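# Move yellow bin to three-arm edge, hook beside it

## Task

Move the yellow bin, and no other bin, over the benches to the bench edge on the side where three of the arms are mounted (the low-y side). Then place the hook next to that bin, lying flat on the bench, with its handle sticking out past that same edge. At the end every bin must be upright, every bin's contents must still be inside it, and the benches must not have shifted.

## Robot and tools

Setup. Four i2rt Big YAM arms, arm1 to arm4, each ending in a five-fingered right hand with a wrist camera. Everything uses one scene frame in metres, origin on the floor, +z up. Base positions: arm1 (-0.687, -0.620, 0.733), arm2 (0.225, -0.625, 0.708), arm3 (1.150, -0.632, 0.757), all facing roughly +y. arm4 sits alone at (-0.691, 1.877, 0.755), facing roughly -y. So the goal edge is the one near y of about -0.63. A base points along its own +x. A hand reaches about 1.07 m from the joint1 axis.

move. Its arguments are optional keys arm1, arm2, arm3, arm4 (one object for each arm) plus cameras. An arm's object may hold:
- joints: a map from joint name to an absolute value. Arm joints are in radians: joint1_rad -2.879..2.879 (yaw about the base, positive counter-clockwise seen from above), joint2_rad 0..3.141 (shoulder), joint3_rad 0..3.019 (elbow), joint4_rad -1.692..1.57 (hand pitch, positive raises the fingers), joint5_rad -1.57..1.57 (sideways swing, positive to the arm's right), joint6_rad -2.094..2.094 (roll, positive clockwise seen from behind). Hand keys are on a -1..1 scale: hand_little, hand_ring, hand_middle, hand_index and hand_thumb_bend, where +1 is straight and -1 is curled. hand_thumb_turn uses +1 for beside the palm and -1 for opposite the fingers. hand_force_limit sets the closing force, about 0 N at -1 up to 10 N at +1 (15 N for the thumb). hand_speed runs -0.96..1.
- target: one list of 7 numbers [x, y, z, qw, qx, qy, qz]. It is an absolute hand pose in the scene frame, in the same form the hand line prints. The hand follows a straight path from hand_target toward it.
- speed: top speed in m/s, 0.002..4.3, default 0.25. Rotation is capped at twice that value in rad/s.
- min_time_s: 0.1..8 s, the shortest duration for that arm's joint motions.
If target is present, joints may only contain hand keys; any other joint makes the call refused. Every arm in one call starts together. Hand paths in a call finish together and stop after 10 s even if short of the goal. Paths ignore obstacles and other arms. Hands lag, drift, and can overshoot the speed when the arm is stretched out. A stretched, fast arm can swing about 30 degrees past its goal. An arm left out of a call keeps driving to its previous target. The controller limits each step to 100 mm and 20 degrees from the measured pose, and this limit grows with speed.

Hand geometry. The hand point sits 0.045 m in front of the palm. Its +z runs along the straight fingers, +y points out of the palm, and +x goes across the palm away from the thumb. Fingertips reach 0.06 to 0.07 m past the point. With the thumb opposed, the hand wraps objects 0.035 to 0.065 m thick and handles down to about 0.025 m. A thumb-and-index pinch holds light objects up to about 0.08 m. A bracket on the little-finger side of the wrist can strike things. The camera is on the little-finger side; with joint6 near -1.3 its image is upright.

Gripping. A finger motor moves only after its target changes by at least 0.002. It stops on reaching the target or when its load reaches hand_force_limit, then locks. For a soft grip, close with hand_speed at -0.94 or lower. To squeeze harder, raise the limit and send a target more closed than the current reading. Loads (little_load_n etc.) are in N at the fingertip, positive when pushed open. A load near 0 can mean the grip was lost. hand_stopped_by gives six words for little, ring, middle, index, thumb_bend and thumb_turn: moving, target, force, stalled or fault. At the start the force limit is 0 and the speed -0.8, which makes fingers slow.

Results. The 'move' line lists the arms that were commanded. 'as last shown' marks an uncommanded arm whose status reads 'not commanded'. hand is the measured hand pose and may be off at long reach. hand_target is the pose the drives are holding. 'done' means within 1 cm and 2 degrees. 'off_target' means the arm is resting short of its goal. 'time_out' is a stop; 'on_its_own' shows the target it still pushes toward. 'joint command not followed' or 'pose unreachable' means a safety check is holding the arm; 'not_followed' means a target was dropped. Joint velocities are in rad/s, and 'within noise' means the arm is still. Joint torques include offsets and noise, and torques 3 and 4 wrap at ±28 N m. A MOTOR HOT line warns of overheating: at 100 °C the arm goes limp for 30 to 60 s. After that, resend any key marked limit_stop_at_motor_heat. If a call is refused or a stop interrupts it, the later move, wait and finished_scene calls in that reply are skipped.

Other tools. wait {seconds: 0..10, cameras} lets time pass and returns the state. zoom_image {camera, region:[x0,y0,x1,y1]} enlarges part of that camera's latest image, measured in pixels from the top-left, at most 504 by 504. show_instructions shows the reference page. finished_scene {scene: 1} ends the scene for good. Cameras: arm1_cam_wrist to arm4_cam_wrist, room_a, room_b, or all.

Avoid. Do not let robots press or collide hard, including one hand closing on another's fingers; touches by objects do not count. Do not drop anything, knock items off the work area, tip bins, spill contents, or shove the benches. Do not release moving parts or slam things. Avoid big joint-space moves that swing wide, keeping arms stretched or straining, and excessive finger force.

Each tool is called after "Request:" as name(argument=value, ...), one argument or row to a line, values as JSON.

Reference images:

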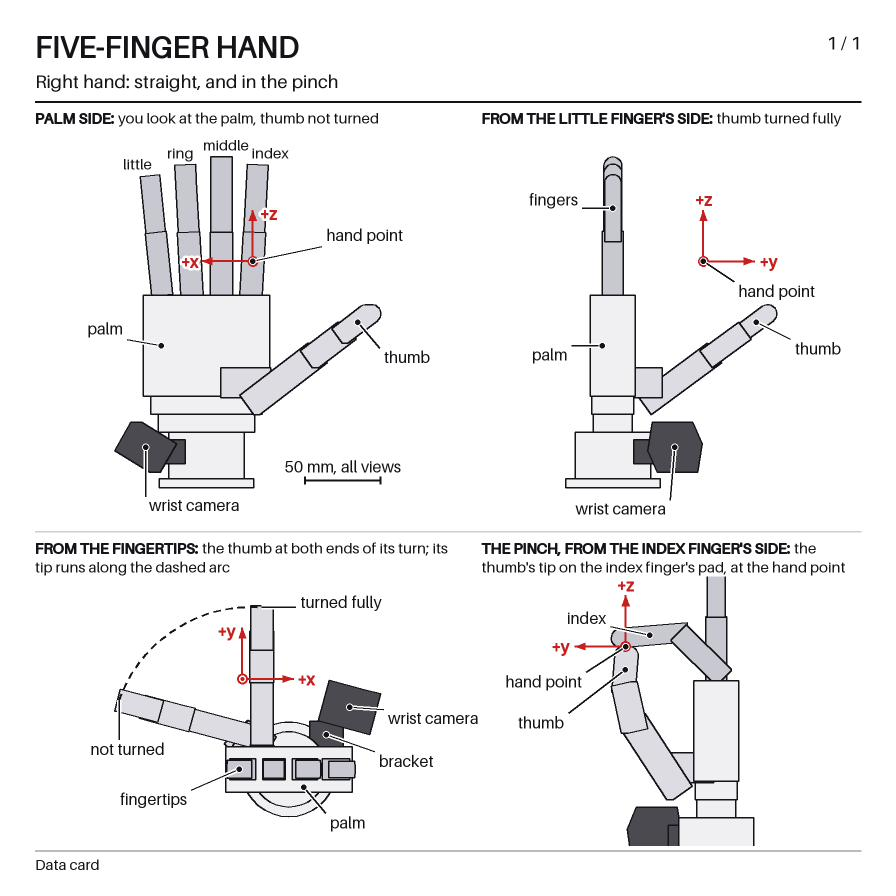

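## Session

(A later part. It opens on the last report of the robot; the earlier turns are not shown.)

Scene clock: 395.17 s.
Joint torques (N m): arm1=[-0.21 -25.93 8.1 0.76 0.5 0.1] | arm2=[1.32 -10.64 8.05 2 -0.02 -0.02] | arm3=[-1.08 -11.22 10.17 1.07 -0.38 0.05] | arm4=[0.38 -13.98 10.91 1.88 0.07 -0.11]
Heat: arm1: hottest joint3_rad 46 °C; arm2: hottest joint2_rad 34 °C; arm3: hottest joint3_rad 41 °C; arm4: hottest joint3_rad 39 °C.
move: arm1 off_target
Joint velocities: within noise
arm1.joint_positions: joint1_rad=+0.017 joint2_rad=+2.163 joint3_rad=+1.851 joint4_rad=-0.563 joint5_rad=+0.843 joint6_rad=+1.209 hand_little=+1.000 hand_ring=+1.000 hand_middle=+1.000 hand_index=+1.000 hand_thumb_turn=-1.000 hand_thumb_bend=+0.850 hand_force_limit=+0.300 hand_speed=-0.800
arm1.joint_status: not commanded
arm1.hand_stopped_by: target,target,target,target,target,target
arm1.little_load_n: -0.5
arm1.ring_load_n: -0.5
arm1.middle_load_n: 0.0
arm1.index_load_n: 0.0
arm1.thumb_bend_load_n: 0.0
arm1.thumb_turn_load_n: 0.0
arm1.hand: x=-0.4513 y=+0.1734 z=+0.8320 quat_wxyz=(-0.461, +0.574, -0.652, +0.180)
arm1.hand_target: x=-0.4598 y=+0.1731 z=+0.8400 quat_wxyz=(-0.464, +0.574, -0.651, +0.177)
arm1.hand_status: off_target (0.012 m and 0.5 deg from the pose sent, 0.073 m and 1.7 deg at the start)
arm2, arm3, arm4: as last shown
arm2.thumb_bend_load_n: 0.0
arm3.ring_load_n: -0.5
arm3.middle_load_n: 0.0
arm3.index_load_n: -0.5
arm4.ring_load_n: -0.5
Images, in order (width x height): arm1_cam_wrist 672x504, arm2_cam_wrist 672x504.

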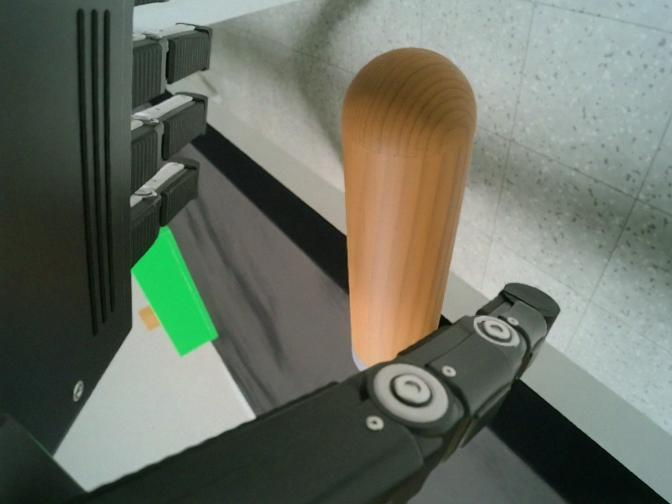

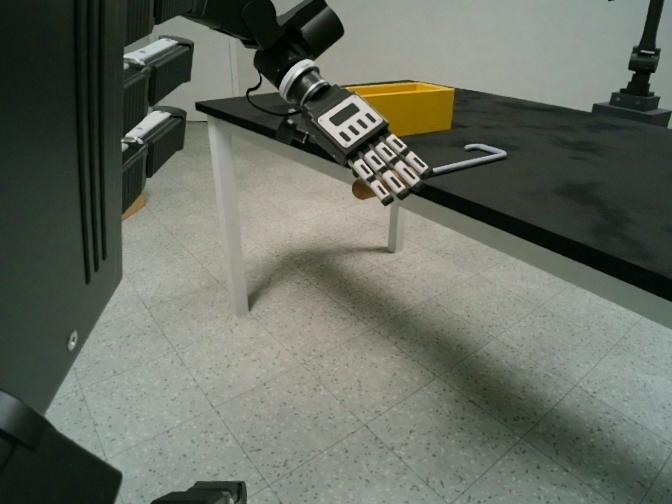

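Request:
move(
  arm1={"target": [-0.510, 0.145, 0.900, 0.4635, -0.5742, 0.6512, -0.1766], "speed": 0.1},
)

Request:
move(
  arm1={"target": [-0.53, 0.02, 1.05, 0.4635, -0.5742, 0.6512, -0.1766], "speed": 0.2},
  cameras=["arm1_cam_wrist", "arm2_cam_wrist", "arm4_cam_wrist", "room_a", "room_b"],
)

Request:
zoom_image(
  camera="arm2_cam_wrist",
  region=[300, 60, 540, 240],
)

Request:
zoom_image(
  camera="room_a",
  region=[330, 210, 470, 320],
)

Request:
zoom_image(
  camera="room_b",
  region=[130, 225, 290, 345],
)

Scene clock: 397.07 s.
Joint torques (N m): arm1=[-0.03 -23.94 8.27 0.65 0.5 0.09] | arm2=[1.38 -10.75 8.03 1.96 -0.02 -0.02] | arm3=[-1.08 -11.22 10.17 1.07 -0.38 0.05] | arm4=[1.26 -13.74 10.88 1.72 0.06 -0.09]
Heat: arm1: hottest joint3_rad 46 °C; arm2: hottest joint2_rad 34 °C; arm3: hottest joint3_rad 41 °C; arm4: hottest joint3_rad 39 °C.
move: arm1 done
Joint velocities: within noise
arm1.joint_positions: joint1_rad=+0.084 joint2_rad=+2.029 joint3_rad=+1.804 joint4_rad=-0.710 joint5_rad=+0.884 joint6_rad=+1.291 hand_little=+1.000 hand_ring=+1.000 hand_middle=+1.000 hand_index=+1.000 hand_thumb_turn=-1.000 hand_thumb_bend=+0.850 hand_force_limit=+0.300 hand_speed=-0.800
arm1.joint_status: not commanded
arm1.hand_stopped_by: target,target,target,target,target,target
arm1.little_load_n: 0.0
arm1.ring_load_n: 0.0
arm1.middle_load_n: 0.0
arm1.index_load_n: 0.0
arm1.thumb_bend_load_n: 0.0
arm1.thumb_turn_load_n: 0.0
arm1.hand: x=-0.5013 y=+0.1463 z=+0.8954 quat_wxyz=(-0.462, +0.573, -0.652, +0.179)
arm1.hand_target: x=-0.5098 y=+0.1450 z=+0.9000 quat_wxyz=(-0.464, +0.574, -0.651, +0.177)
arm1.hand_status: done (0.010 m and 0.4 deg from the pose sent, 0.094 m and 0.5 deg at the start)
arm2, arm3, arm4: as last shown
arm3.little_load_n: -0.5
arm3.ring_load_n: 0.0
arm3.index_load_n: 0.0
arm3.thumb_turn_load_n: 0.0
arm4.ring_load_n: 0.0
pictures: none

Scene clock: 398.83 s.
Joint torques (N m): arm1=[0.38 -17.49 8.68 0.66 0.48 0.09] | arm2=[1.26 -10.52 8.05 1.98 -0.03 0] | arm3=[-1.14 -11.22 10.17 1.07 -0.38 0.05] | arm4=[0.44 -13.98 10.81 1.88 0.01 -0.09]
Heat: arm1: hottest joint3_rad 45 °C; arm2: hottest joint2_rad 34 °C; arm3: hottest joint3_rad 41 °C; arm4: hottest joint3_rad 39 °C.
move: arm1 done
Joint velocities: within noise
arm1.joint_positions: joint1_rad=+0.097 joint2_rad=+1.629 joint3_rad=+1.649 joint4_rad=-0.960 joint5_rad=+0.894 joint6_rad=+1.311 hand_little=+1.000 hand_ring=+1.000 hand_middle=+1.000 hand_index=+1.000 hand_thumb_turn=-1.000 hand_thumb_bend=+0.850 hand_force_limit=+0.300 hand_speed=-0.800
arm1.joint_status: not commanded
arm1.hand_stopped_by: target,target,target,target,target,target
arm1.little_load_n: 0.0
arm1.ring_load_n: 0.0
arm1.middle_load_n: 0.0
arm1.index_load_n: 0.0
arm1.thumb_bend_load_n: 0.0
arm1.thumb_turn_load_n: 0.0
arm1.hand: x=-0.5206 y=+0.0196 z=+1.0537 quat_wxyz=(-0.465, +0.569, -0.654, +0.177)
arm1.hand_target: x=-0.5299 y=+0.0200 z=+1.0500 quat_wxyz=(-0.464, +0.574, -0.651, +0.177)
arm1.hand_status: done (0.010 m and 0.7 deg from the pose sent, 0.202 m and 0.4 deg at the start)
arm2, arm3: as last shown
arm3.little_load_n: 0.0
arm4.joint_positions: joint1_rad=+0.211 joint2_rad=+1.662 joint3_rad=+1.674 joint4_rad=-0.245 joint5_rad=+0.278 joint6_rad=-1.029 hand_little=+1.000 hand_ring=+1.000 hand_middle=+1.000 hand_index=+1.000 hand_thumb_turn=+1.000 hand_thumb_bend=+1.000 hand_force_limit=+0.000 hand_speed=-0.800
arm4.joint_status: not commanded
arm4.hand_stopped_by: target,target,target,target,target,target
arm4.little_load_n: 0.0
arm4.ring_load_n: -0.5
arm4.middle_load_n: 0.0
arm4.index_load_n: 0.0
arm4.thumb_bend_load_n: 0.0
arm4.thumb_turn_load_n: 0.0
arm4.hand: x=-0.6488 y=+1.1346 z=+1.1439 quat_wxyz=(+0.352, +0.370, -0.690, +0.513)
arm4.hand_target: x=-0.6434 y=+1.1396 z=+1.1471 quat_wxyz=(+0.353, +0.378, -0.686, +0.512)
arm4.hand_status: not commanded
Images, in order (width x height): arm1_cam_wrist 672x504, arm2_cam_wrist 672x504, arm4_cam_wrist 672x504, room_a 672x504, room_b 672x504.

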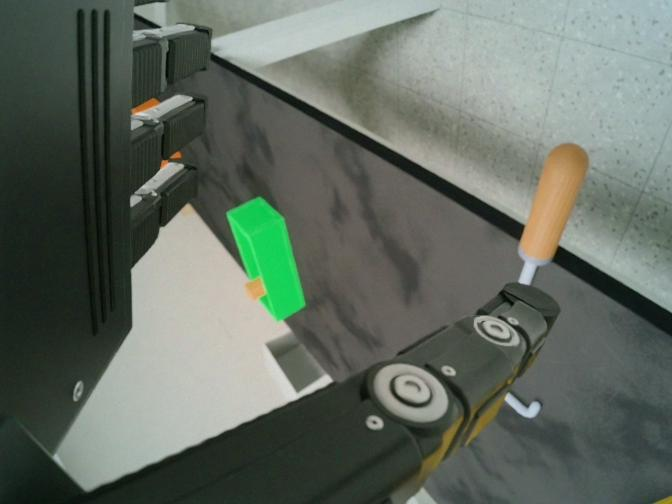

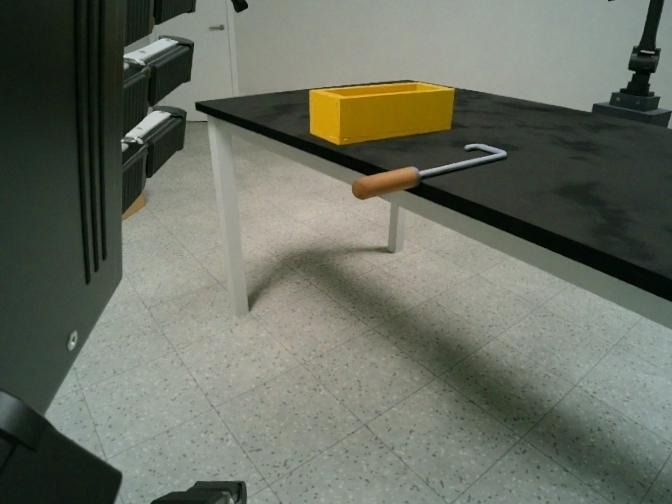

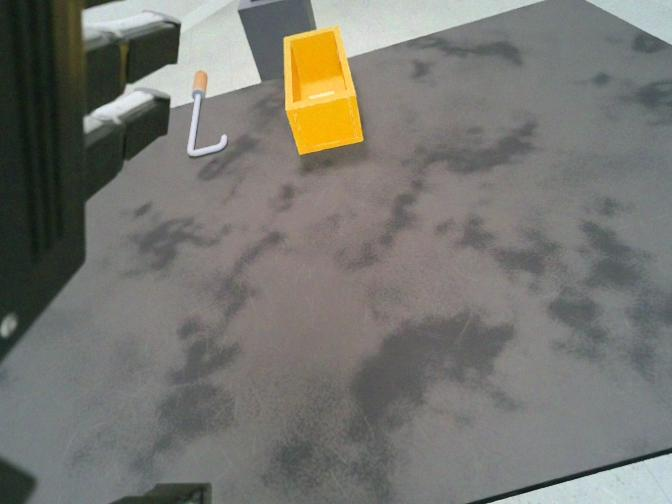

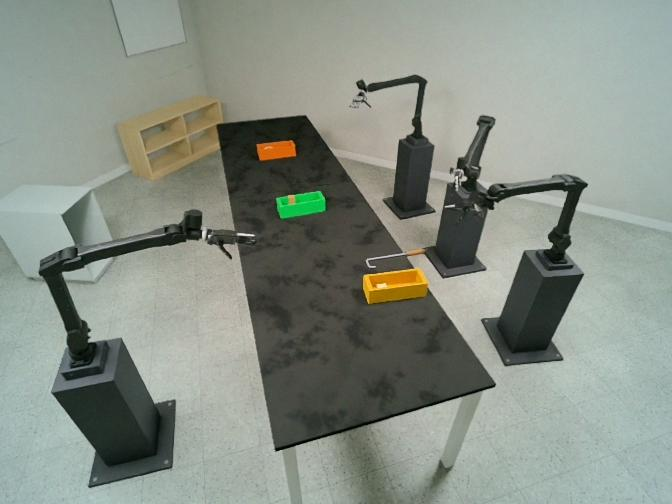

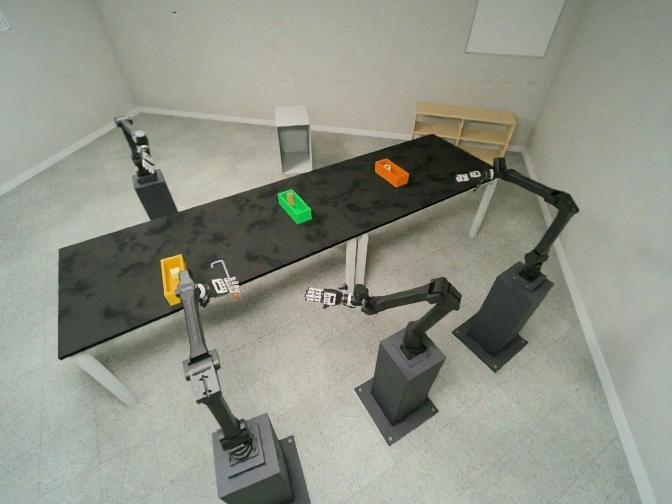

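Scaled by 2.100 from the camera's image (finer frame: 960x720).

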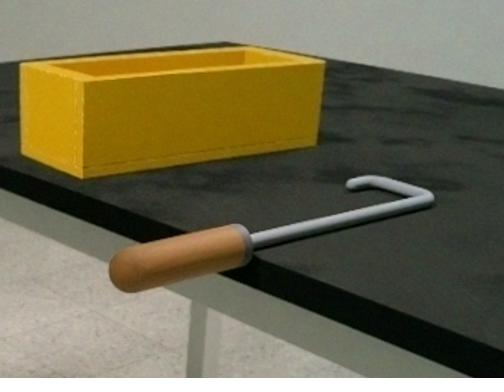

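Scaled by 3.600 from the camera's image (finer frame: 960x720).

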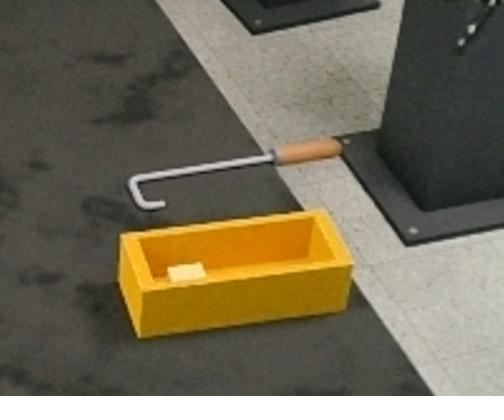

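Scaled by 3.150 from the camera's image (finer frame: 960x720).

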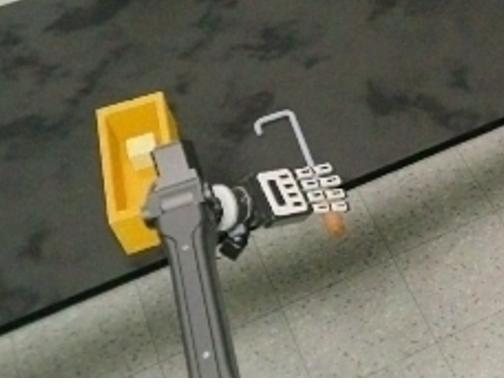

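Request:
finished_scene(
)

The scene is finished: the task was done.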